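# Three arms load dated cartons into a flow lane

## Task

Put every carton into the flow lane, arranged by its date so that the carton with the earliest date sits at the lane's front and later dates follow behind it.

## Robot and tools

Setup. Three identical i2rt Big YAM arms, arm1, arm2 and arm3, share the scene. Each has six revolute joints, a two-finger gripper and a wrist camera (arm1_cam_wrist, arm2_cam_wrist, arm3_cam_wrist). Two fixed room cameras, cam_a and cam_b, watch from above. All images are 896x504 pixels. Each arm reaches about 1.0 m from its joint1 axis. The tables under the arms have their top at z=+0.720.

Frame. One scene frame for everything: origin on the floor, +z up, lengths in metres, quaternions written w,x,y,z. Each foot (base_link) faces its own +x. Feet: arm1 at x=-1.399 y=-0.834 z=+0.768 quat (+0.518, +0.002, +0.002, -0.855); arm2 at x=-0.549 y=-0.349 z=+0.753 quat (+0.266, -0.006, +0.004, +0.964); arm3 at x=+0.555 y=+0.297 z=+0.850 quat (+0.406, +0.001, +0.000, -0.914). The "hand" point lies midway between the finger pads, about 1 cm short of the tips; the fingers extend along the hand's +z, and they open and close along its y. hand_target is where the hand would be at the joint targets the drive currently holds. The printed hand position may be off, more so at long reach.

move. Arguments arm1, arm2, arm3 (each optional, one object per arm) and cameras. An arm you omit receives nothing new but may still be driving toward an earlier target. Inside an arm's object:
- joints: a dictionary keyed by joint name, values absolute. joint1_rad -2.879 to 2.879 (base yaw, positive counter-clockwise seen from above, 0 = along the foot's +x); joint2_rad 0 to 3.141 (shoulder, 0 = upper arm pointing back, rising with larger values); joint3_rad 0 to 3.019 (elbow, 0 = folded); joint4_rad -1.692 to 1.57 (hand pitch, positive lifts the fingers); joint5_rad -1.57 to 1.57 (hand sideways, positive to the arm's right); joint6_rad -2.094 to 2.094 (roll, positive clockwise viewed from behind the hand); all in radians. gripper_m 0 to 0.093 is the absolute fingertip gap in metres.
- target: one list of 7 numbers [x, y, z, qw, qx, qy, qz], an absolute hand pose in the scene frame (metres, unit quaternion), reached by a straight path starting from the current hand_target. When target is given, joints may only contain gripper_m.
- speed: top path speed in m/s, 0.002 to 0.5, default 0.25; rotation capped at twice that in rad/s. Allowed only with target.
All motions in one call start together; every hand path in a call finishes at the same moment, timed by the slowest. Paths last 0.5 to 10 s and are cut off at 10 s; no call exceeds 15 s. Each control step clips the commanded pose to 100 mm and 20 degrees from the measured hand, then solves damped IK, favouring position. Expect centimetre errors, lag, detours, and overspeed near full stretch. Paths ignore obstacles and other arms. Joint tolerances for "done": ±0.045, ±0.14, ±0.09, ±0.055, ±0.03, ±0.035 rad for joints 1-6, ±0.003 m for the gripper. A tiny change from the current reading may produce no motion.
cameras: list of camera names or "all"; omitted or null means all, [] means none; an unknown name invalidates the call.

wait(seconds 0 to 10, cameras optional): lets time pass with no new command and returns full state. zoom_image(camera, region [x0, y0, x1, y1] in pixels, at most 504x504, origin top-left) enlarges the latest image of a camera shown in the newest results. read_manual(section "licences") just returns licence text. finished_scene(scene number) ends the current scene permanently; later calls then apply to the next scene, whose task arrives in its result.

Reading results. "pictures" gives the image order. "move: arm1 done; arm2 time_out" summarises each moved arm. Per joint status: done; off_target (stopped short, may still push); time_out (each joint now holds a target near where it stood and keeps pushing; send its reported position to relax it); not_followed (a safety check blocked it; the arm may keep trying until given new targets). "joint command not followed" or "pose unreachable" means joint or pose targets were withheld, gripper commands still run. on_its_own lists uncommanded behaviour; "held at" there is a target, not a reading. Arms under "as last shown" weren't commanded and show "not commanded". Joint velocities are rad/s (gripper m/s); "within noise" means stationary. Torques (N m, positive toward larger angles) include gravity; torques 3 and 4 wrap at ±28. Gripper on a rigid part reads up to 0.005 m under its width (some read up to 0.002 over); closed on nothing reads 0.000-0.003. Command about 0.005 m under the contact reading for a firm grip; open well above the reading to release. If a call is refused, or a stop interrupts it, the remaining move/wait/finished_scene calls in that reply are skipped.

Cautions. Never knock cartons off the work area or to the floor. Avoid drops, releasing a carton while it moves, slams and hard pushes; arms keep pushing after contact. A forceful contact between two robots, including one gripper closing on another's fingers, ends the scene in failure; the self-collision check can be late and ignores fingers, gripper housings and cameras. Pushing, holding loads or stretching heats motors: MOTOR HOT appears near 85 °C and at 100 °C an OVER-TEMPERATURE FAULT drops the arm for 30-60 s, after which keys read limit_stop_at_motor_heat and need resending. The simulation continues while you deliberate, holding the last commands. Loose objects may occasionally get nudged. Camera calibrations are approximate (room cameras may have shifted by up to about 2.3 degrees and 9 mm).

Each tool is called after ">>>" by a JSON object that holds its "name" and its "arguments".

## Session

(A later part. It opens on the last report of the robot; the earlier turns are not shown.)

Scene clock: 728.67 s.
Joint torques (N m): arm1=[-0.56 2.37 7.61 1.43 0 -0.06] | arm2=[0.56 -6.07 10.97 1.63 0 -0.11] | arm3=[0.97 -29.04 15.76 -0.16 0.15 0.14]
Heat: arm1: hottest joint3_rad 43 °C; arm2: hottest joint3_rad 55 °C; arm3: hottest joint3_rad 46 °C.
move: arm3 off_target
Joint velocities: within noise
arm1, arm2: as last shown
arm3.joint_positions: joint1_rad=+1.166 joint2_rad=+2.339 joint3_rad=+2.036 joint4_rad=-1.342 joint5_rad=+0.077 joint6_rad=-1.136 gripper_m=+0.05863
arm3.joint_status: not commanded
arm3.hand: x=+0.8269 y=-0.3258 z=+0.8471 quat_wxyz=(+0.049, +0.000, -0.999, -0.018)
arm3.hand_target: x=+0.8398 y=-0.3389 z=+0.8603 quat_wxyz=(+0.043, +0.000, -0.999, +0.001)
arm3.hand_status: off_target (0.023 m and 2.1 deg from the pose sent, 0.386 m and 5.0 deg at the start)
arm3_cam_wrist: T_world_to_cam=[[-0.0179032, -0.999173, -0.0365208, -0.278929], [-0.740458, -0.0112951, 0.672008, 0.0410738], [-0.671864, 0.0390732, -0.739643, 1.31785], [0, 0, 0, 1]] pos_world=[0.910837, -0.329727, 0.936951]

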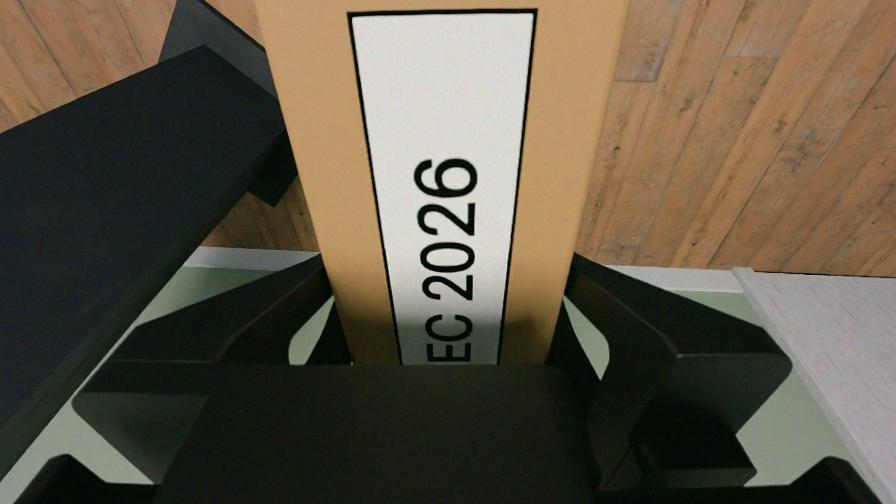

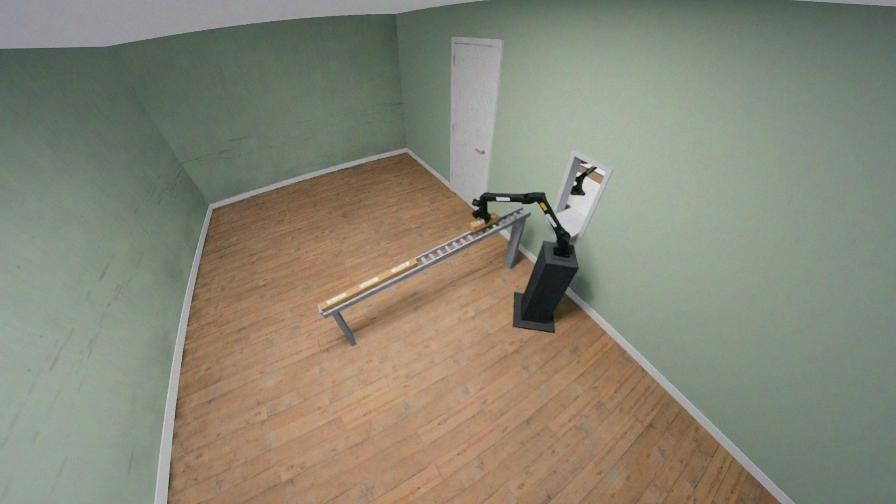

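>>> {"name": "move", "arguments": {"arm3": {"target": [0.85, -0.352, 0.785, -0.0436, 0, 0.99905, 0], "speed": 0.15}, "cameras": ["arm3_cam_wrist", "cam_b"]}}

>>> {"name": "zoom_image", "arguments": {"camera": "cam_b", "region": [450, 180, 550, 240]}}

Scene clock: 742.07 s.
Joint torques (N m): arm1=[-0.5 2.32 7.61 1.43 0 -0.06] | arm2=[0.62 -6.07 10.97 1.66 0 -0.11] | arm3=[0.91 -30.62 14.91 0.23 0.01 0.13]
Heat: arm1: hottest joint3_rad 43 °C; arm2: hottest joint3_rad 55 °C; arm3: hottest joint3_rad 47 °C.
move: arm3 off_target
Joint velocities: within noise
arm1, arm2: as last shown
arm3.joint_positions: joint1_rad=+1.173 joint2_rad=+2.474 joint3_rad=+2.075 joint4_rad=-1.264 joint5_rad=+0.080 joint6_rad=-1.130 gripper_m=+0.05863
arm3.joint_status: not commanded
arm3.hand: x=+0.8348 y=-0.3341 z=+0.7698 quat_wxyz=(+0.055, +0.001, -0.998, -0.025)
arm3.hand_target: x=+0.8495 y=-0.3508 z=+0.7858 quat_wxyz=(+0.043, +0.000, -0.999, +0.000)
arm3.hand_status: off_target (0.028 m and 3.1 deg from the pose sent, 0.071 m and 2.1 deg at the start)
arm3_cam_wrist: T_world_to_cam=[[-0.0173382, -0.998605, -0.0498733, -0.27989], [-0.733304, -0.0212078, 0.67957, 0.0837395], [-0.67968, 0.0483548, -0.731913, 1.26999], [0, 0, 0, 1]] pos_world=[0.919742, -0.339134, 0.858658]

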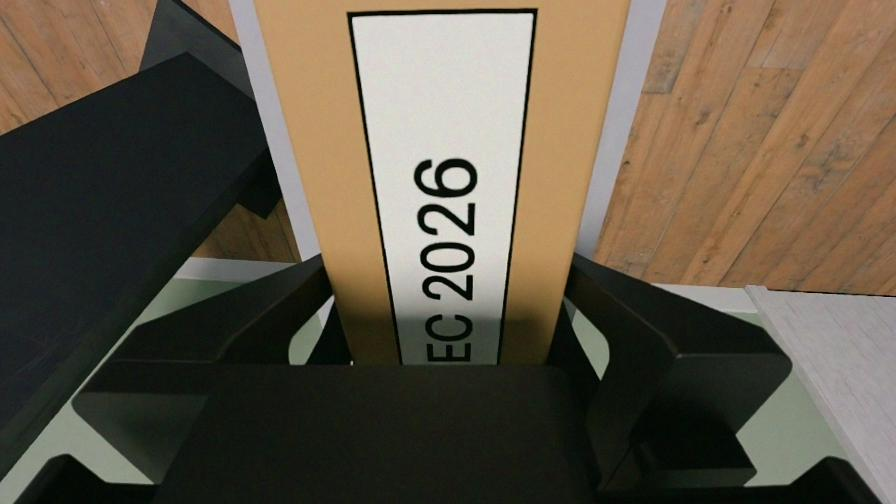

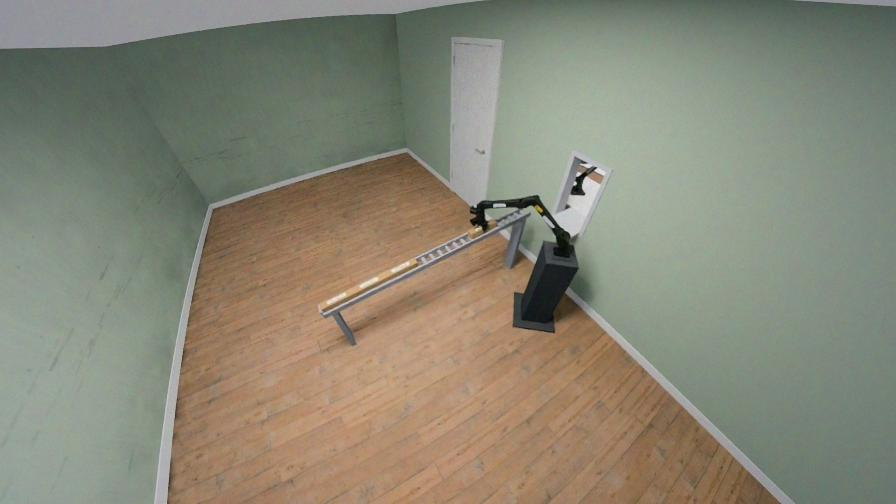

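Scaled by 5.040 (camera's finer frame: 1280x720).

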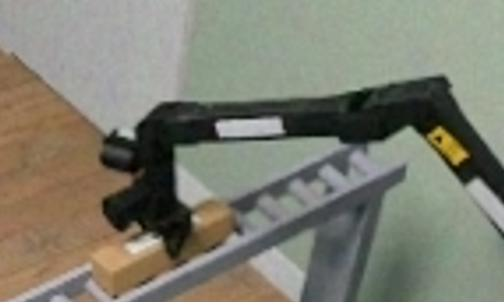

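>>> {"name": "move", "arguments": {"arm3": {"target": [0.855, -0.351, 0.75, -0.0436, 0.0006, 0.999, -0.0131], "speed": 0.08}, "cameras": ["arm3_cam_wrist"]}}

Scene clock: 751.63 s.
Joint torques (N m): arm1=[-0.56 2.32 7.6 1.42 0 -0.05] | arm2=[0.56 -6.01 10.99 1.68 0 -0.11] | arm3=[0.5 -28.69 11.95 1.18 -0.05 -0.07]
Heat: arm1: hottest joint3_rad 43 °C; arm2: hottest joint3_rad 55 °C; arm3: hottest joint3_rad 47 °C.
move: arm3 off_target
Joint velocities: within noise
arm1.joint_positions: joint1_rad=+1.217 joint2_rad=+0.598 joint3_rad=+1.497 joint4_rad=-1.398 joint5_rad=+0.001 joint6_rad=+0.009 gripper_m=+0.09196
arm1.joint_status: not commanded
arm1.hand: x=-1.2658 y=-0.9864 z=+1.3481 quat_wxyz=(-0.467, -0.354, -0.784, +0.203)
arm1.hand_target: x=-1.2680 y=-0.9886 z=+1.3487 quat_wxyz=(-0.464, -0.357, -0.783, +0.208)
arm1.hand_status: not commanded
arm2: as last shown
arm3.joint_positions: joint1_rad=+1.186 joint2_rad=+2.484 joint3_rad=+2.075 joint4_rad=-1.198 joint5_rad=+0.093 joint6_rad=-1.101 gripper_m=+0.05863
arm3.joint_status: not commanded
arm3.hand: x=+0.8475 y=-0.3437 z=+0.7620 quat_wxyz=(+0.049, -0.008, -0.999, +0.005)
arm3.hand_target: x=+0.8548 y=-0.3504 z=+0.7504 quat_wxyz=(+0.044, -0.001, -0.999, +0.013)
arm3.hand_status: off_target (0.016 m and 1.4 deg from the pose sent, 0.033 m and 4.5 deg at the start)
arm3_cam_wrist: T_world_to_cam=[[-0.0313995, -0.999468, 0.00881354, -0.32277], [-0.740959, 0.0291944, 0.670915, 0.128609], [-0.670816, 0.014536, -0.741481, 1.26155], [0, 0, 0, 1]] pos_world=[0.931429, -0.344691, 0.851977]

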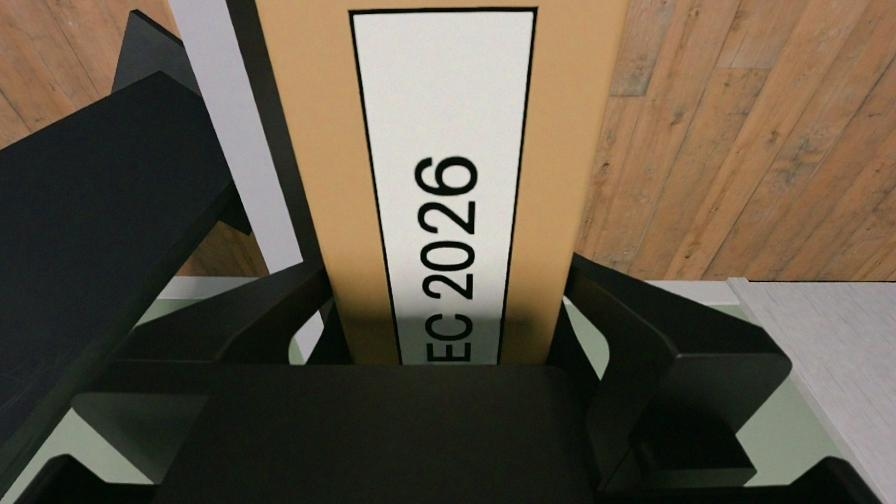

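>>> {"name": "move", "arguments": {"arm3": {"target": [0.85, -0.328, 0.752, -0.0436, 0.0003, 0.999, -0.0065], "speed": 0.08}, "cameras": ["arm3_cam_wrist"]}}

Scene clock: 759.93 s.
Joint torques (N m): arm1=[-0.62 2.37 7.6 1.43 -0.01 -0.06] | arm2=[0.56 -6.01 10.99 1.66 0 -0.11] | arm3=[0.91 -30.68 8.31 0.43 -0.42 0.12]
Heat: arm1: hottest joint3_rad 43 °C; arm2: hottest joint3_rad 55 °C; arm3: hottest joint3_rad 46 °C.
move: arm3 off_target
Joint velocities: within noise
arm1, arm2: as last shown
arm3.joint_positions: joint1_rad=+1.189 joint2_rad=+2.451 joint3_rad=+2.002 joint4_rad=-1.136 joint5_rad=+0.098 joint6_rad=-1.112 gripper_m=+0.05863
arm3.joint_status: not commanded
arm3.hand: x=+0.8454 y=-0.3368 z=+0.7590 quat_wxyz=(+0.046, -0.002, -0.999, +0.015)
arm3.hand_target: x=+0.8500 y=-0.3280 z=+0.7520 quat_wxyz=(+0.044, +0.000, -0.999, +0.006)
arm3.hand_status: off_target (0.012 m and 1.0 deg from the pose sent, 0.019 m and 1.1 deg at the start)
arm3_cam_wrist: T_world_to_cam=[[-0.0177637, -0.999426, 0.028831, -0.342601], [-0.744726, 0.0324659, 0.66658, 0.136416], [-0.667134, -0.00963032, -0.744876, 1.24912], [0, 0, 0, 1]] pos_world=[0.928835, -0.334804, 0.849382]

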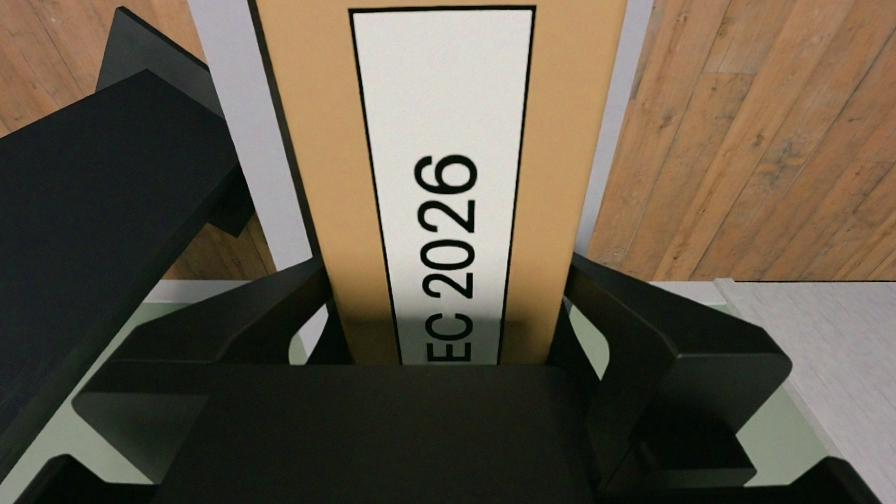

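>>> {"name": "move", "arguments": {"arm3": {"target": [0.848, -0.318, 0.738, -0.0436, 0.0002, 0.999, -0.004], "speed": 0.06}, "cameras": ["arm3_cam_wrist"]}}

Scene clock: 775.50 s.
Joint torques (N m): arm1=[-0.56 2.37 7.6 1.42 0 -0.06] | arm2=[0.5 -6.07 10.99 1.65 0 -0.11] | arm3=[1.14 -29.1 7.62 0.66 -0.49 0.2]
Heat: arm1: hottest joint3_rad 43 °C; arm2: hottest joint3_rad 55 °C; arm3: hottest joint3_rad 45 °C.
move: arm3 off_target
Joint velocities: within noise
arm1, arm2: as last shown
arm3.joint_positions: joint1_rad=+1.189 joint2_rad=+2.431 joint3_rad=+1.959 joint4_rad=-1.099 joint5_rad=+0.098 joint6_rad=-1.115 gripper_m=+0.05863
arm3.joint_status: not commanded
arm3.hand: x=+0.8436 y=-0.3330 z=+0.7576 quat_wxyz=(+0.043, -0.001, -0.999, +0.021)
arm3.hand_target: x=+0.8476 y=-0.3178 z=+0.7384 quat_wxyz=(+0.044, +0.000, -0.999, +0.004)
arm3.hand_status: off_target (0.025 m and 2.0 deg from the pose sent, 0.028 m and 1.3 deg at the start)
arm3_cam_wrist: T_world_to_cam=[[-0.015762, -0.999021, 0.0413473, -0.349759], [-0.74921, 0.0391851, 0.661173, 0.146017], [-0.662145, -0.0205563, -0.749094, 1.24225], [0, 0, 0, 1]] pos_world=[0.926434, -0.329602, 0.84848]

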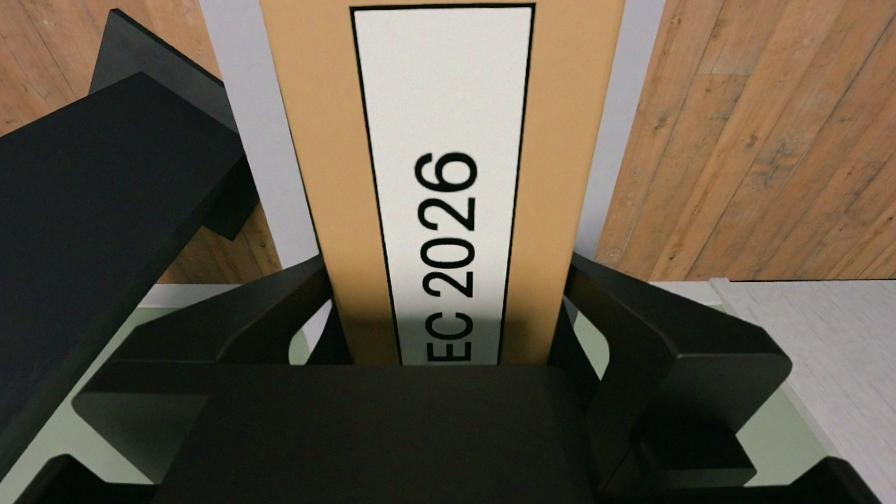

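>>> {"name": "move", "arguments": {"cameras": ["cam_b", "arm3_cam_wrist"]}}

>>> {"name": "zoom_image", "arguments": {"camera": "cam_b", "region": [440, 190, 540, 260]}}

>>> {"name": "zoom_image", "arguments": {"camera": "arm3_cam_wrist", "region": [180, 0, 440, 300]}}

>>> {"name": "zoom_image", "arguments": {"camera": "arm3_cam_wrist", "region": [500, 0, 760, 300]}}

Scene clock: 783.13 s.
Joint torques (N m): arm1=[-0.56 2.37 7.62 1.42 0 -0.06] | arm2=[0.56 -6.07 10.99 1.65 0.01 -0.11] | arm3=[1.14 -28.98 7.64 0.5 -0.49 0.2]
Heat: arm1: hottest joint3_rad 43 °C; arm2: hottest joint3_rad 55 °C; arm3: hottest joint3_rad 45 °C.
Joint velocities: within noise
arm1.joint_positions: joint1_rad=+1.217 joint2_rad=+0.598 joint3_rad=+1.497 joint4_rad=-1.398 joint5_rad=+0.001 joint6_rad=+0.009 gripper_m=+0.09196
arm1.joint_status: not commanded
arm1.hand: x=-1.2658 y=-0.9864 z=+1.3481 quat_wxyz=(-0.467, -0.354, -0.784, +0.203) (m; scene frame)
arm1.hand_target: x=-1.2680 y=-0.9886 z=+1.3487 quat_wxyz=(-0.464, -0.357, -0.783, +0.208) (m; scene frame)
arm1.hand_status: not commanded
arm2.joint_positions: joint1_rad=+2.199 joint2_rad=+1.059 joint3_rad=+1.174 joint4_rad=-1.009 joint5_rad=+0.000 joint6_rad=+0.010 gripper_m=+0.09204
arm2.joint_status: not commanded
arm2.hand: x=-0.5143 y=-0.7724 z=+1.1043 quat_wxyz=(+0.253, +0.640, +0.690, -0.224) (m; scene frame)
arm2.hand_target: x=-0.5107 y=-0.7710 z=+1.1050 quat_wxyz=(+0.254, +0.633, +0.696, -0.225) (m; scene frame)
arm2.hand_status: not commanded
arm3.joint_positions: joint1_rad=+1.189 joint2_rad=+2.431 joint3_rad=+1.959 joint4_rad=-1.098 joint5_rad=+0.098 joint6_rad=-1.115 gripper_m=+0.05863
arm3.joint_status: not commanded
arm3.hand: x=+0.8436 y=-0.3330 z=+0.7578 quat_wxyz=(+0.043, -0.001, -0.999, +0.021) (m; scene frame)
arm3.hand_target: x=+0.8477 y=-0.3179 z=+0.7385 quat_wxyz=(+0.044, +0.000, -0.999, +0.004) (m; scene frame)
arm3.hand_status: off_target (0.025 m and 2.0 deg from the pose sent, 0.028 m and 1.3 deg at the start)
pictures: arm3_cam_wrist, cam_b
camera_calibration:
arm3_cam_wrist: T_world_to_cam=[[-0.0157989, -0.999003, 0.0417656, -0.350082], [-0.749358, 0.039485, 0.660987, 0.146279], [-0.661976, -0.0208545, -0.749235, 1.24226], [0, 0, 0, 1]] pos_world=[0.926434, -0.329602, 0.84868]

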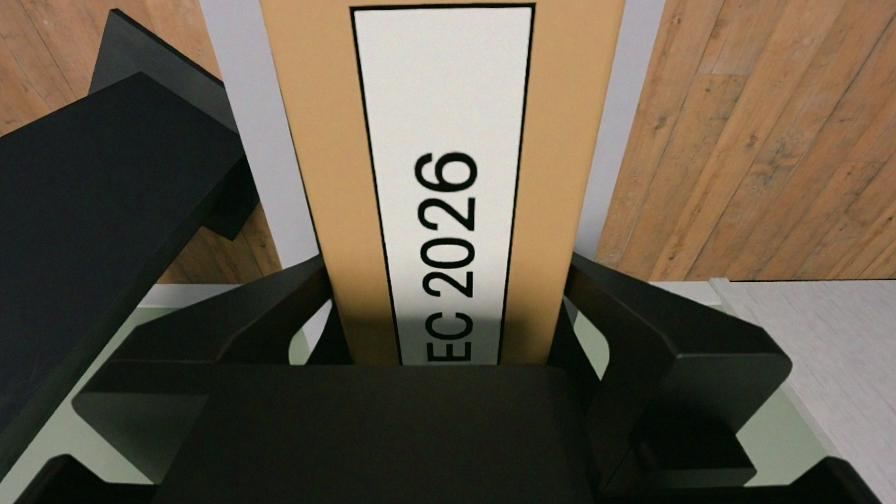

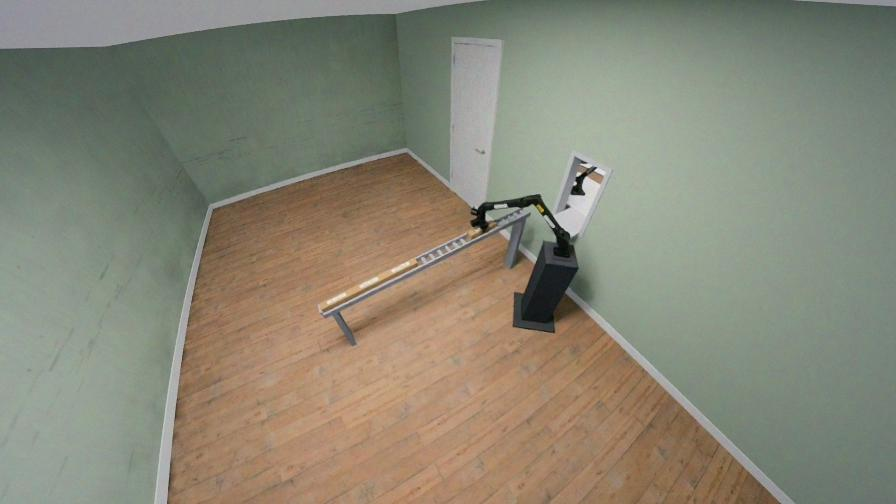

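Scaled by 5.040 (camera's finer frame: 1280x720).

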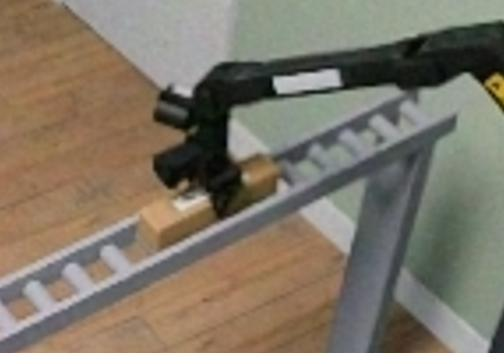

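Scaled by 1.680 (camera's finer frame: 1280x720).

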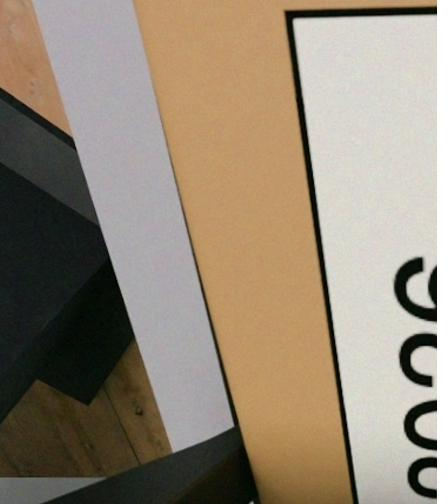

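Scaled by 1.680 (camera's finer frame: 1280x720).

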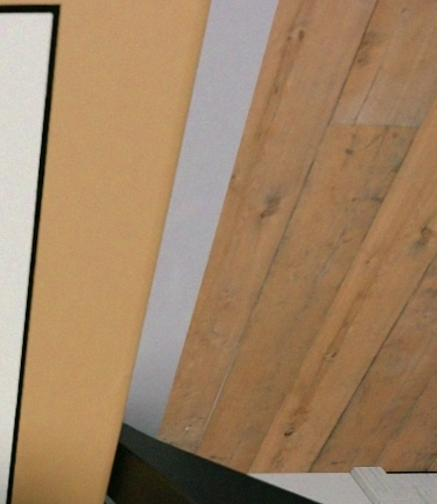

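>>> {"name": "move", "arguments": {"arm3": {"target": [0.848, -0.316, 0.727, -0.0436, 0.0002, 0.999, -0.004], "speed": 0.04}, "cameras": ["arm3_cam_wrist", "cam_b"]}}

>>> {"name": "zoom_image", "arguments": {"camera": "cam_b", "region": [440, 190, 540, 260]}}

Scene clock: 804.97 s.
Joint torques (N m): arm1=[-0.62 2.32 7.61 1.43 -0.01 -0.06] | arm2=[0.56 -6.01 10.99 1.65 0 -0.11] | arm3=[1.2 -27.81 7.39 0.8 -0.48 0.21]
Heat: arm1: hottest joint3_rad 43 °C; arm2: hottest joint3_rad 56 °C; arm3: hottest joint2_rad 44 °C.
move: arm3 off_target
Joint velocities: within noise
arm1, arm2: as last shown
arm3.joint_positions: joint1_rad=+1.192 joint2_rad=+2.427 joint3_rad=+1.949 joint4_rad=-1.084 joint5_rad=+0.098 joint6_rad=-1.114 gripper_m=+0.05863
arm3.joint_status: not commanded
arm3.hand: x=+0.8457 y=-0.3326 z=+0.7570 quat_wxyz=(+0.041, +0.000, -0.999, +0.025)
arm3.hand_target: x=+0.8474 y=-0.3153 z=+0.7279 quat_wxyz=(+0.044, +0.000, -0.999, +0.004)
arm3.hand_status: off_target (0.034 m and 2.5 deg from the pose sent, 0.035 m and 2.0 deg at the start)
arm3_cam_wrist: T_world_to_cam=[[-0.0133081, -0.998682, 0.0495711, -0.357462], [-0.751987, 0.0426714, 0.657795, 0.154096], [-0.659044, -0.0285229, -0.751564, 1.23985], [0, 0, 0, 1]] pos_world=[0.928234, -0.328203, 0.848179]

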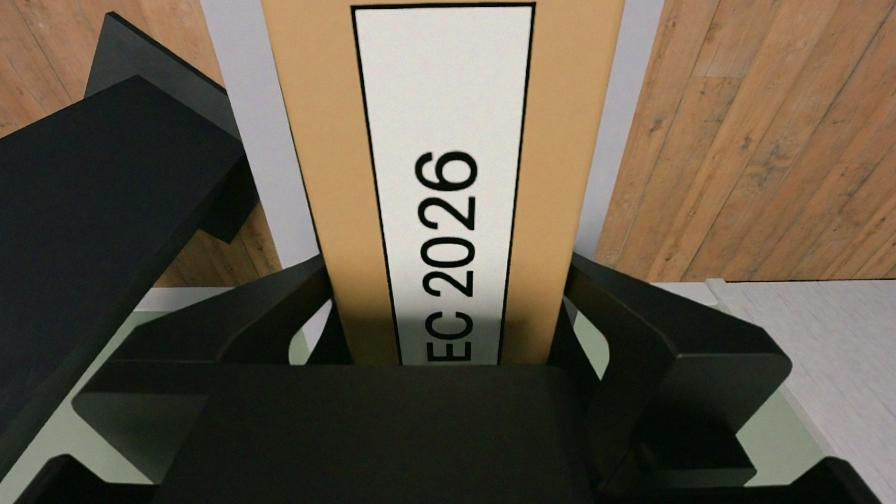

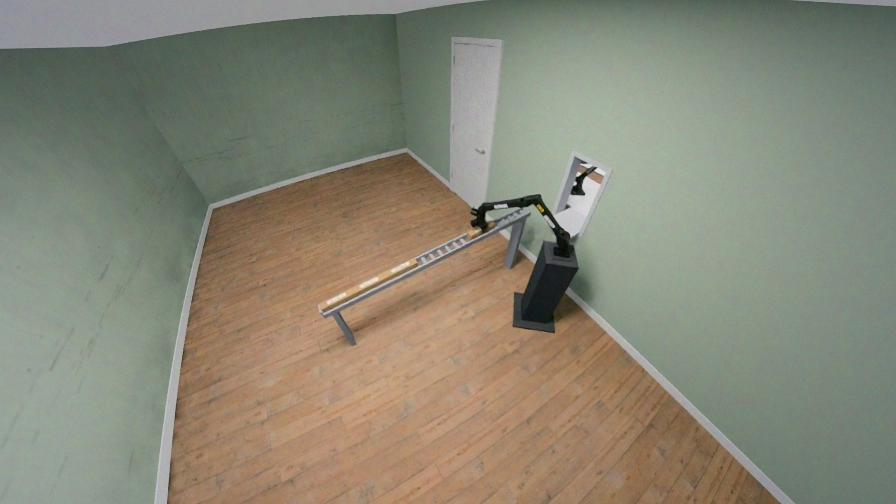

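Scaled by 5.040 (camera's finer frame: 1280x720).

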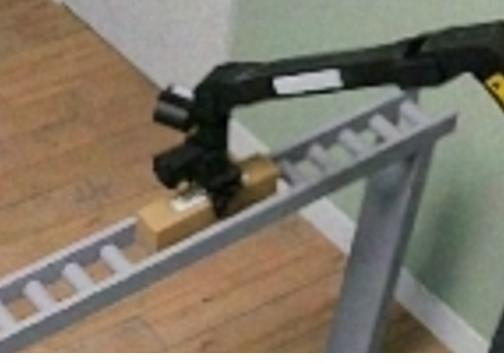

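>>> {"name": "move", "arguments": {"arm3": {"target": [0.848, -0.32, 0.755, -0.0436, 0.0002, 0.999, -0.004], "speed": 0.05, "joints": {"gripper_m": 0.072}}, "cameras": ["arm3_cam_wrist", "cam_b"]}}

Scene clock: 812.43 s.
Joint torques (N m): arm1=[-0.56 2.32 7.6 1.43 0 -0.06] | arm2=[0.56 -6.01 10.99 1.65 0 -0.11] | arm3=[0.79 -30.27 10.65 -0.77 -0.13 0.14]
Heat: arm1: hottest joint3_rad 43 °C; arm2: hottest joint3_rad 56 °C; arm3: hottest joint2_rad 44 °C.
move: arm3 done
Joint velocities: within noise
arm1, arm2: as last shown
arm3.joint_positions: joint1_rad=+1.192 joint2_rad=+2.427 joint3_rad=+1.936 joint4_rad=-1.091 joint5_rad=+0.087 joint6_rad=-1.111 gripper_m=+0.07190
arm3.joint_status: all done
arm3.hand: x=+0.8440 y=-0.3251 z=+0.7524 quat_wxyz=(+0.041, -0.001, -0.999, +0.014)
arm3.hand_target: x=+0.8480 y=-0.3199 z=+0.7549 quat_wxyz=(+0.044, +0.000, -0.999, +0.004)
arm3.hand_status: done (0.007 m and 1.2 deg from the pose sent, 0.013 m and 2.5 deg at the start)
arm3_cam_wrist: T_world_to_cam=[[-0.0166966, -0.999491, 0.0271774, -0.330405], [-0.75216, 0.0304642, 0.658276, 0.151238], [-0.658769, -0.00945074, -0.752286, 1.242], [0, 0, 0, 1]] pos_world=[0.926432, -0.323106, 0.843765]

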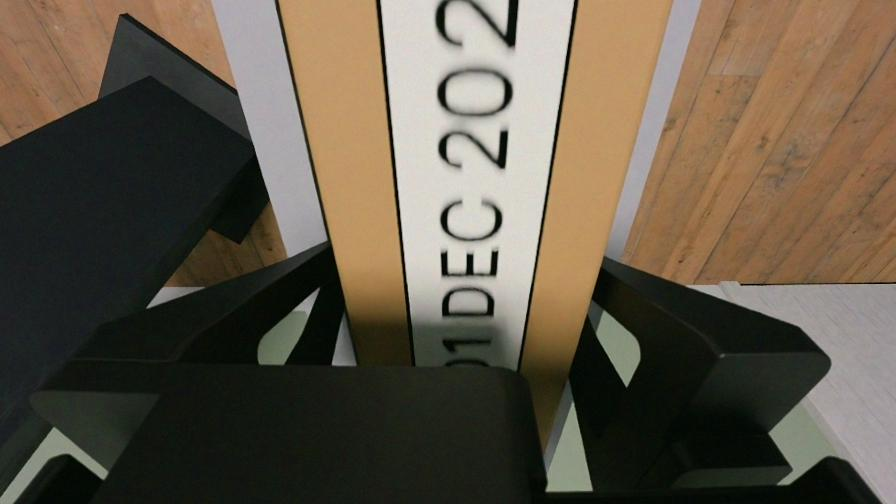

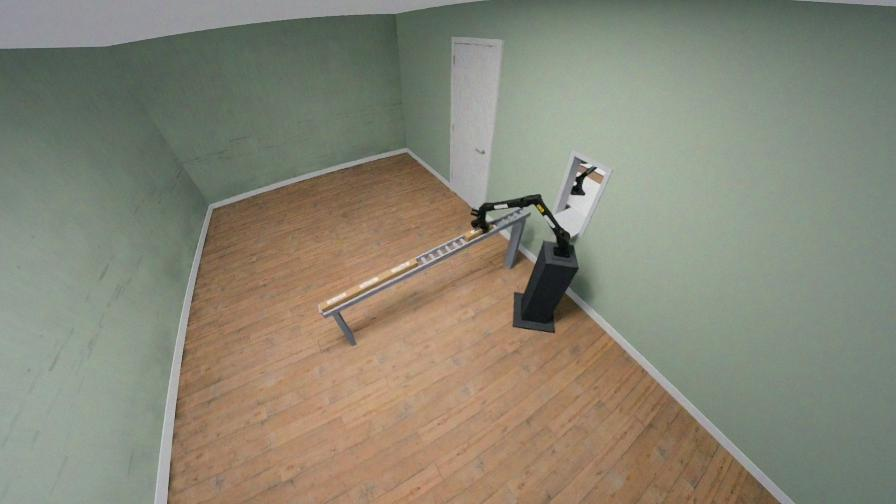

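>>> {"name": "move", "arguments": {"arm3": {"target": [0.846, -0.322, 0.86, -0.0436, 0.0002, 0.999, -0.004], "speed": 0.2}, "cameras": ["arm3_cam_wrist", "cam_b"]}}

Scene clock: 816.57 s.
Joint torques (N m): arm1=[-0.56 2.37 7.61 1.43 0 -0.06] | arm2=[0.56 -6.07 10.99 1.65 0 -0.11] | arm3=[0.32 -28.92 13.74 -0.12 -0.09 0.1]
Heat: arm1: hottest joint3_rad 43 °C; arm2: hottest joint3_rad 56 °C; arm3: hottest joint2_rad 44 °C.
move: arm3 off_target
Joint velocities: within noise
arm1, arm2: as last shown
arm3.joint_positions: joint1_rad=+1.193 joint2_rad=+2.299 joint3_rad=+1.972 joint4_rad=-1.299 joint5_rad=+0.086 joint6_rad=-1.111 gripper_m=+0.07193
arm3.joint_status: not commanded
arm3.hand: x=+0.8385 y=-0.3127 z=+0.8514 quat_wxyz=(+0.050, +0.000, -0.999, -0.006)
arm3.hand_target: x=+0.8457 y=-0.3216 z=+0.8602 quat_wxyz=(+0.043, +0.000, -0.999, +0.004)
arm3.hand_status: off_target (0.015 m and 1.3 deg from the pose sent, 0.108 m and 1.2 deg at the start)
arm3_cam_wrist: T_world_to_cam=[[-0.0156974, -0.999805, -0.0120119, -0.288374], [-0.740052, 0.00353905, 0.672541, 0.0508655], [-0.672367, 0.0194465, -0.739963, 1.32282], [0, 0, 0, 1]] pos_world=[0.922539, -0.314222, 0.941167]

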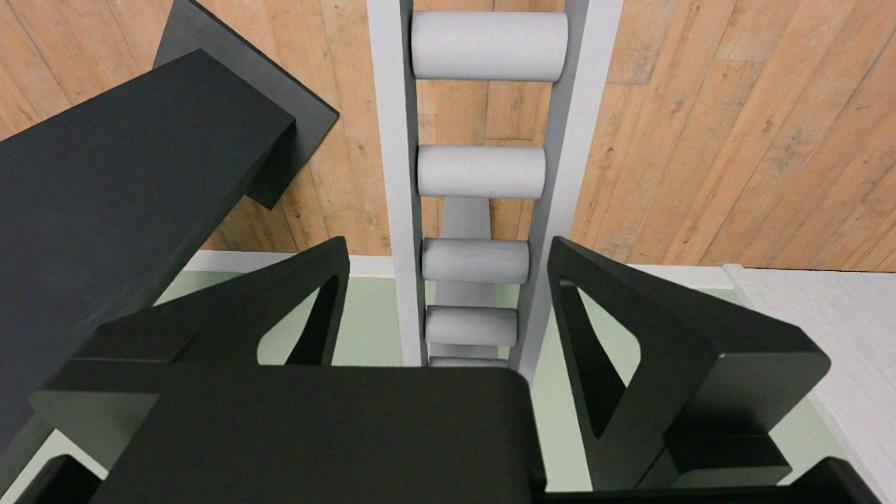

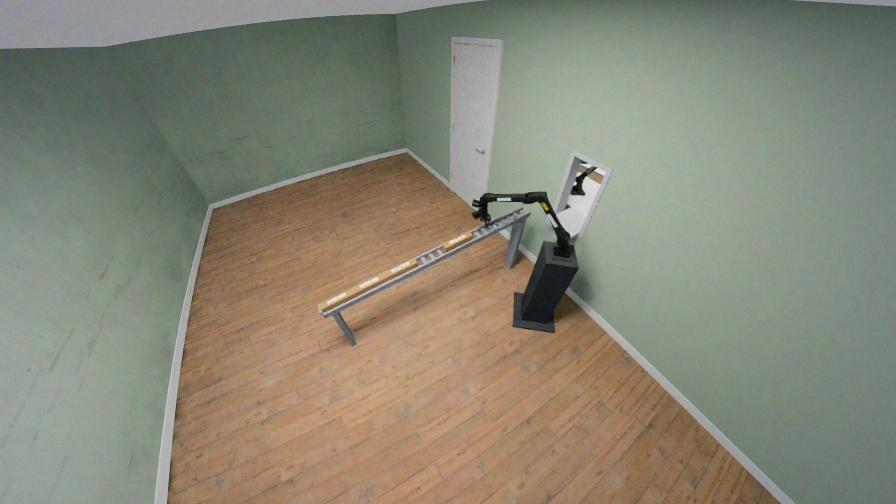

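>>> {"name": "move", "arguments": {"arm2": {"target": [-0.703, -0.80, 0.90, 0, 0.6652, 0.7466, 0], "speed": 0.3}, "arm3": {"joints": {"joint1_rad": -0.36, "joint2_rad": 0.8, "joint3_rad": 1.2, "joint4_rad": -1.3, "joint5_rad": 0, "joint6_rad": 0, "gripper_m": 0.092}}, "cameras": ["arm2_cam_wrist", "cam_b"]}}

Scene clock: 844.53 s.
Joint torques (N m): arm1=[-0.56 2.32 7.61 1.42 0 -0.06] | arm2=[-0.32 -11.93 13.71 -0.05 0.02 -0.08] | arm3=[-0.56 -3.49 11.23 1.25 -0.07 0.13]
Heat: arm1: hottest joint3_rad 43 °C; arm2: hottest joint3_rad 56 °C; arm3: hottest joint3_rad 48 °C.
move: arm2 off_target; arm3 done
Joint velocities: within noise
arm1: as last shown
arm2.joint_positions: joint1_rad=+1.794 joint2_rad=+1.624 joint3_rad=+1.277 joint4_rad=-1.264 joint5_rad=+0.011 joint6_rad=-0.424 gripper_m=+0.09204
arm2.joint_status: not commanded
arm2.hand: x=-0.6946 y=-0.7830 z=+0.8863 quat_wxyz=(-0.006, +0.667, +0.744, +0.015)
arm2.hand_target: x=-0.7028 y=-0.7992 z=+0.9001 quat_wxyz=(+0.000, +0.665, +0.747, +0.000)
arm2.hand_status: off_target (0.023 m and 1.9 deg from the pose sent, 0.280 m and 39.5 deg at the start)
arm3.joint_positions: joint1_rad=-0.349 joint2_rad=+0.795 joint3_rad=+1.204 joint4_rad=-1.296 joint5_rad=+0.003 joint6_rad=-0.008 gripper_m=+0.09193
arm3.joint_status: all done
arm3.hand: x=+0.2786 y=+0.1527 z=+1.2592 quat_wxyz=(-0.078, -0.914, -0.230, +0.325)
arm3.hand_target: x=+0.2768 y=+0.1550 z=+1.2553 quat_wxyz=(-0.078, -0.918, -0.223, +0.319)
arm3.hand_status: not commanded
arm2_cam_wrist: T_world_to_cam=[[-0.993524, -0.113604, -0.00190921, -0.779315], [-0.0929239, 0.802764, 0.589012, 0.0500399], [-0.0653817, 0.585375, -0.808122, 1.25208], [0, 0, 0, 1]] pos_world=[-0.687755, -0.861641, 0.980873]

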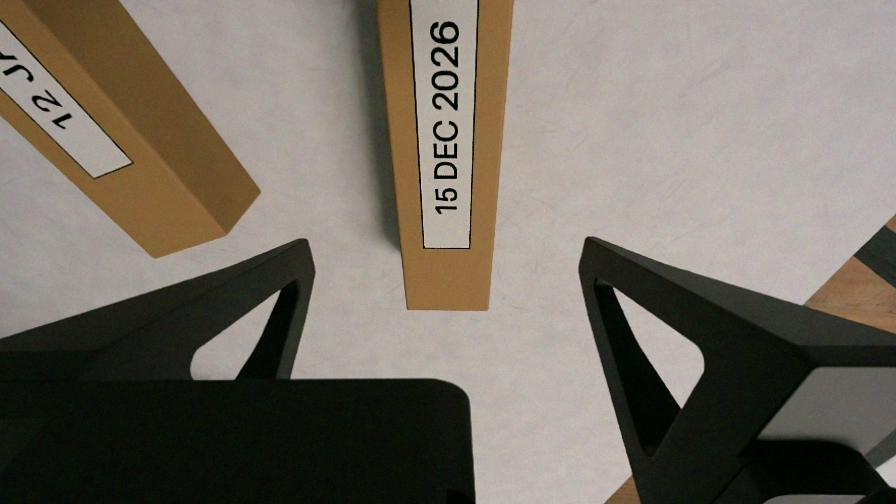

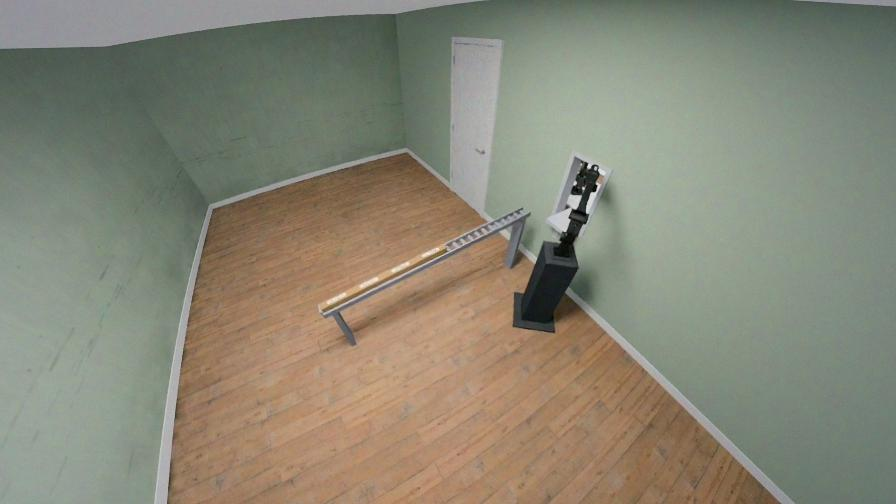

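>>> {"name": "move", "arguments": {"arm2": {"target": [-0.6975, -0.806, 0.84, 0, 0.6652, 0.7466, 0], "speed": 0.15}, "cameras": ["arm2_cam_wrist"]}}

Scene clock: 851.27 s.
Joint torques (N m): arm1=[-0.56 2.43 7.61 1.43 -0.01 -0.07] | arm2=[0.62 -12.51 8.4 0.77 0 0.01] | arm3=[-0.62 -3.43 11.26 1.29 -0.06 0.14]
Heat: arm1: hottest joint3_rad 43 °C; arm2: hottest joint3_rad 56 °C; arm3: hottest joint3_rad 48 °C.
move: arm2 off_target
Joint velocities: within noise
arm1, arm3: as last shown
arm2.joint_positions: joint1_rad=+1.794 joint2_rad=+1.689 joint3_rad=+1.261 joint4_rad=-1.135 joint5_rad=+0.011 joint6_rad=-0.425 gripper_m=+0.09204
arm2.joint_status: not commanded
arm2.hand: x=-0.7020 y=-0.8069 z=+0.8511 quat_wxyz=(+0.004, +0.668, +0.744, -0.007)
arm2.hand_target: x=-0.6975 y=-0.8058 z=+0.8401 quat_wxyz=(+0.000, +0.665, +0.747, +0.000)
arm2.hand_status: off_target (0.012 m and 1.0 deg from the pose sent, 0.052 m and 1.9 deg at the start)
arm3.hand: x=+0.2787 y=+0.1526 z=+1.2592 quat_wxyz=(-0.079, -0.914, -0.230, +0.325)
arm2_cam_wrist: T_world_to_cam=[[-0.993422, -0.113036, 0.0183337, -0.806099], [-0.0841585, 0.829246, 0.552511, 0.147831], [-0.0776567, 0.547334, -0.833304, 1.21932], [0, 0, 0, 1]] pos_world=[-0.693667, -0.881079, 0.949161]

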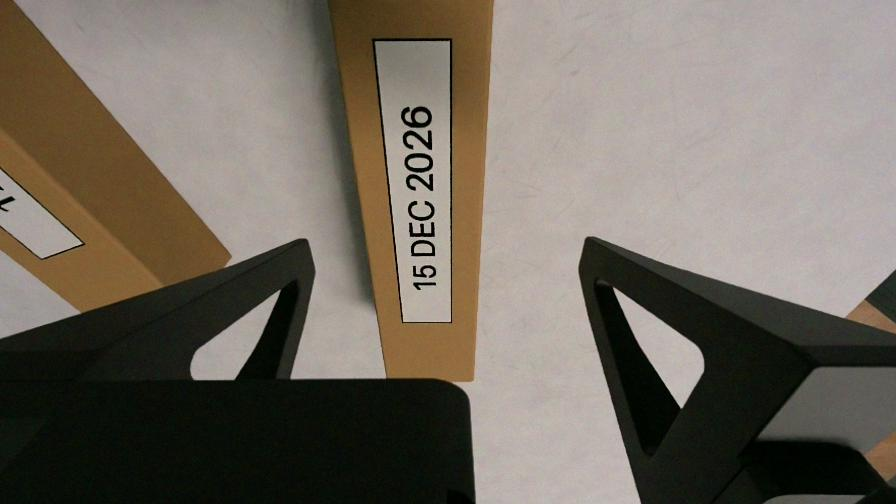

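>>> {"name": "move", "arguments": {"arm2": {"target": [-0.683, -0.795, 0.79, 0, 0.6652, 0.7466, 0], "speed": 0.12}, "cameras": ["arm2_cam_wrist"]}}

Scene clock: 858.20 s.
Joint torques (N m): arm1=[-0.56 2.37 7.6 1.43 0 -0.06] | arm2=[0.73 -12.28 7.64 0.76 0 0.06] | arm3=[-0.56 -3.49 11.25 1.24 -0.07 0.13]
Heat: arm1: hottest joint3_rad 43 °C; arm2: hottest joint3_rad 55 °C; arm3: hottest joint3_rad 48 °C.
move: arm2 off_target
Joint velocities: within noise
arm1, arm3: as last shown
arm2.joint_positions: joint1_rad=+1.814 joint2_rad=+1.721 joint3_rad=+1.153 joint4_rad=-0.995 joint5_rad=+0.011 joint6_rad=-0.412 gripper_m=+0.09204
arm2.joint_status: not commanded
arm2.hand: x=-0.6885 y=-0.7971 z=+0.8006 quat_wxyz=(+0.004, +0.665, +0.747, -0.007)
arm2.hand_target: x=-0.6830 y=-0.7948 z=+0.7902 quat_wxyz=(+0.000, +0.665, +0.747, +0.000)
arm2.hand_status: off_target (0.012 m and 0.9 deg from the pose sent, 0.065 m and 1.0 deg at the start)
arm2_cam_wrist: T_world_to_cam=[[-0.992587, -0.12016, 0.0182574, -0.795706], [-0.0901399, 0.828565, 0.552589, 0.163949], [-0.0815266, 0.546847, -0.833254, 1.16967], [0, 0, 0, 1]] pos_world=[-0.67967, -0.871083, 0.898561]

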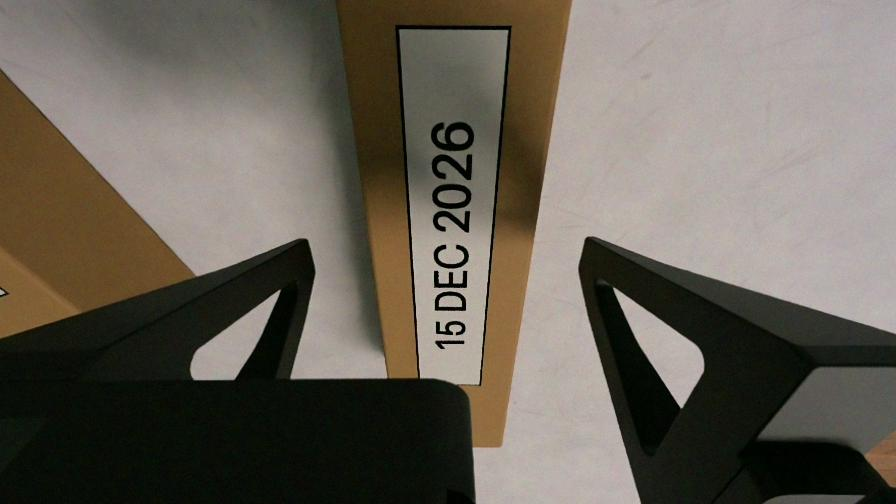

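>>> {"name": "move", "arguments": {"arm2": {"target": [-0.683, -0.787, 0.748, 0, 0.6652, 0.7466, 0], "speed": 0.1}, "cameras": ["arm2_cam_wrist"]}}

Scene clock: 867.07 s.
Joint torques (N m): arm1=[-0.56 2.32 7.61 1.43 -0.01 -0.06] | arm2=[0.26 -12.34 7.21 0.79 -0.01 0.03] | arm3=[-0.91 -3.43 11.22 1.26 -0.08 0.13]
Heat: arm1: hottest joint3_rad 43 °C; arm2: hottest joint3_rad 53 °C; arm3: hottest joint3_rad 48 °C.
move: arm2 off_target
Joint velocities: within noise
arm1, arm3: as last shown
arm2.joint_positions: joint1_rad=+1.814 joint2_rad=+1.772 joint3_rad=+1.090 joint4_rad=-0.881 joint5_rad=+0.011 joint6_rad=-0.412 gripper_m=+0.09204
arm2.joint_status: not commanded
arm2.hand: x=-0.6859 y=-0.7905 z=+0.7581 quat_wxyz=(+0.004, +0.665, +0.747, -0.007)
arm2.hand_target: x=-0.6829 y=-0.7869 z=+0.7483 quat_wxyz=(+0.000, +0.665, +0.747, +0.000)
arm2.hand_status: off_target (0.011 m and 0.9 deg from the pose sent, 0.054 m and 0.9 deg at the start)
arm2_cam_wrist: T_world_to_cam=[[-0.992629, -0.119866, 0.0179009, -0.791139], [-0.0900347, 0.828198, 0.553157, 0.181485], [-0.0811304, 0.547468, -0.832885, 1.13148], [0, 0, 0, 1]] pos_world=[-0.67717, -0.864583, 0.856161]

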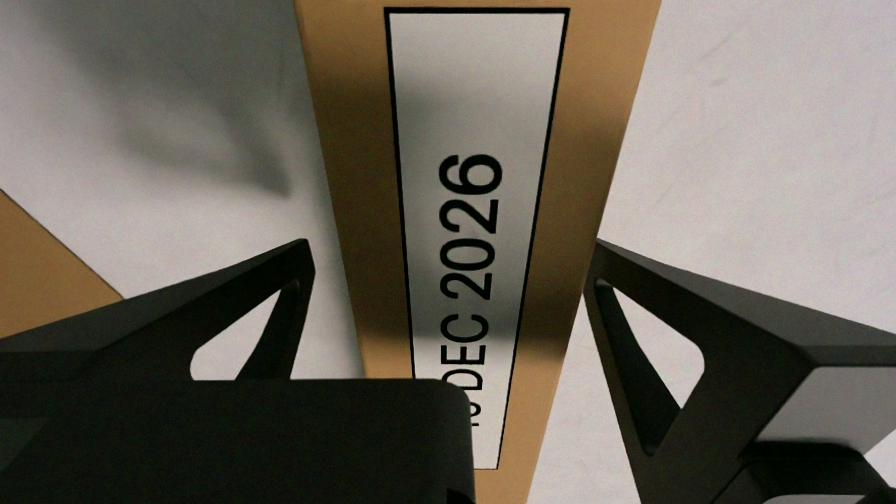

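>>> {"name": "move", "arguments": {"arm2": {"joints": {"gripper_m": 0.054}}, "cameras": ["arm2_cam_wrist"]}}

Scene clock: 873.00 s.
Joint torques (N m): arm1=[-0.56 2.37 7.6 1.44 0 -0.06] | arm2=[0.32 -12.4 7.2 0.7 -0.11 0.03] | arm3=[-0.73 -3.37 11.25 1.29 -0.06 0.13]
Heat: arm1: hottest joint3_rad 43 °C; arm2: hottest joint3_rad 53 °C; arm3: hottest joint3_rad 48 °C.
move: arm2 off_target
Joint velocities: within noise
arm1.joint_positions: joint1_rad=+1.217 joint2_rad=+0.598 joint3_rad=+1.497 joint4_rad=-1.398 joint5_rad=+0.001 joint6_rad=+0.009 gripper_m=+0.09196
arm1.joint_status: not commanded
arm1.hand: x=-1.2658 y=-0.9864 z=+1.3481 quat_wxyz=(-0.467, -0.354, -0.784, +0.203)
arm1.hand_target: x=-1.2680 y=-0.9886 z=+1.3487 quat_wxyz=(-0.464, -0.357, -0.783, +0.208)
arm1.hand_status: not commanded
arm2.joint_positions: joint1_rad=+1.814 joint2_rad=+1.772 joint3_rad=+1.090 joint4_rad=-0.879 joint5_rad=+0.014 joint6_rad=-0.412 gripper_m=+0.06064
arm2.joint_status: gripper_m off_target (ended at +0.06066, target +0.05400)
arm2.hand: x=-0.6865 y=-0.7908 z=+0.7582 quat_wxyz=(+0.003, +0.665, +0.747, -0.008)
arm2.hand_target: x=-0.6830 y=-0.7869 z=+0.7483 quat_wxyz=(+0.000, +0.665, +0.747, +0.000)
arm2.hand_status: not commanded
arm3: as last shown
arm2_cam_wrist: T_world_to_cam=[[-0.992584, -0.119712, 0.021145, -0.794088], [-0.0881863, 0.828794, 0.552562, 0.183984], [-0.0836728, 0.546599, -0.833204, 1.12942], [0, 0, 0, 1]] pos_world=[-0.677472, -0.864883, 0.856163]

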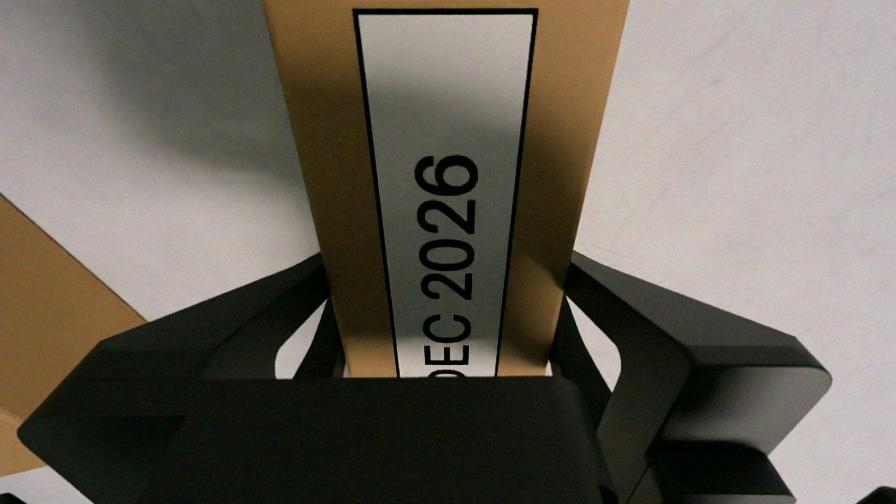

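>>> {"name": "move", "arguments": {"arm2": {"target": [-0.68, -0.782, 0.95, 0, 0.6652, 0.7466, 0], "speed": 0.25}, "cameras": []}}

>>> {"name": "move", "arguments": {"arm2": {"joints": {"joint1_rad": -1.415, "joint6_rad": 1.187}}, "cameras": ["arm2_cam_wrist", "cam_a"]}}

Scene clock: 883.07 s.
Joint torques (N m): arm1=[-0.56 2.37 7.61 1.44 0 -0.05] | arm2=[0.79 -11.4 14.94 -0.09 -0.12 0.09] | arm3=[-0.73 -3.37 11.22 1.28 -0.07 0.13]
Heat: arm1: hottest joint3_rad 43 °C; arm2: hottest joint3_rad 52 °C; arm3: hottest joint3_rad 47 °C.
move: arm2 off_target
Joint velocities: within noise
arm1, arm3: as last shown
arm2.joint_positions: joint1_rad=+1.815 joint2_rad=+1.539 joint3_rad=+1.286 joint4_rad=-1.380 joint5_rad=+0.013 joint6_rad=-0.410 gripper_m=+0.06064
arm2.joint_status: not commanded
arm2.hand: x=-0.6788 y=-0.7599 z=+0.9268 quat_wxyz=(-0.012, +0.665, +0.746, +0.024)
arm2.hand_target: x=-0.6795 y=-0.7805 z=+0.9501 quat_wxyz=(+0.000, +0.665, +0.747, +0.000)
arm2.hand_status: off_target (0.032 m and 3.1 deg from the pose sent, 0.192 m and 1.0 deg at the start)

Scene clock: 885.67 s.
Joint torques (N m): arm1=[-0.56 2.32 7.6 1.44 -0.01 -0.06] | arm2=[-0.03 -13.98 12.38 -0.27 0.02 0.09] | arm3=[-0.67 -3.37 11.26 1.29 -0.06 0.14]
Heat: arm1: hottest joint3_rad 43 °C; arm2: hottest joint3_rad 53 °C; arm3: hottest joint3_rad 47 °C.
move: arm2 done
Joint velocities: within noise
arm1, arm3: as last shown
arm2.joint_positions: joint1_rad=-1.416 joint2_rad=+1.561 joint3_rad=+1.319 joint4_rad=-1.380 joint5_rad=+0.013 joint6_rad=+1.177 gripper_m=+0.06071
arm2.joint_status: all done
arm2.hand: x=-0.3811 y=+0.0635 z=+0.9227 quat_wxyz=(-0.001, +0.005, -0.999, +0.032)
arm2.hand_target: x=-0.3787 y=+0.0717 z=+0.9430 quat_wxyz=(-0.009, +0.000, -1.000, +0.012)
arm2.hand_status: not commanded
arm2_cam_wrist: T_world_to_cam=[[0.0137151, -0.996911, 0.0773337, -0.00484331], [-0.82606, 0.0322825, 0.562656, -0.827991], [-0.563415, -0.0715992, -0.823066, 0.672183], [0, 0, 0, 1]] pos_world=[-0.305186, 0.0700291, 1.0195]

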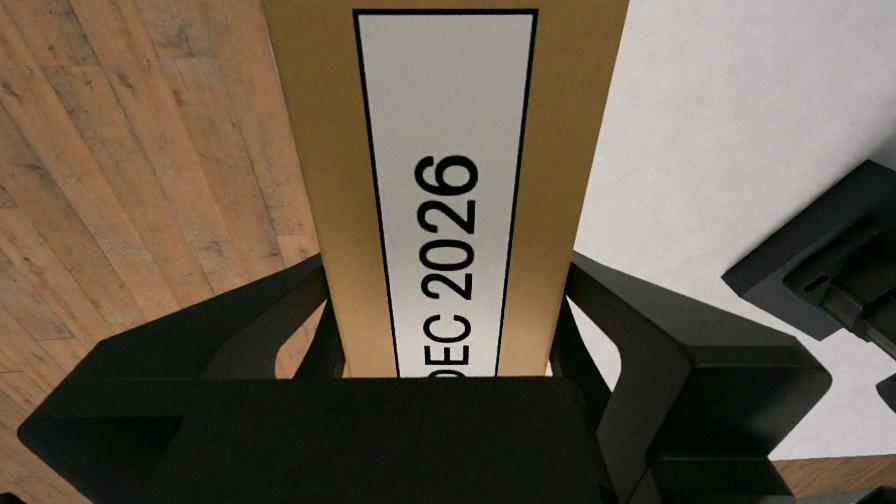

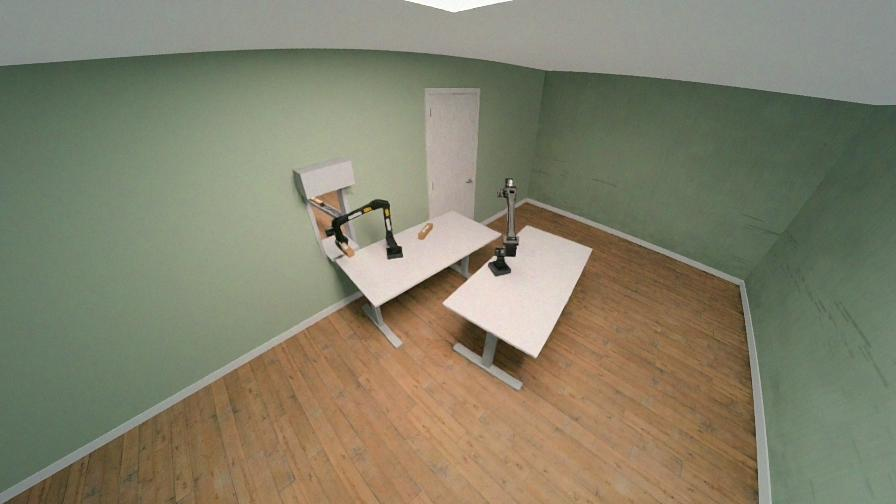

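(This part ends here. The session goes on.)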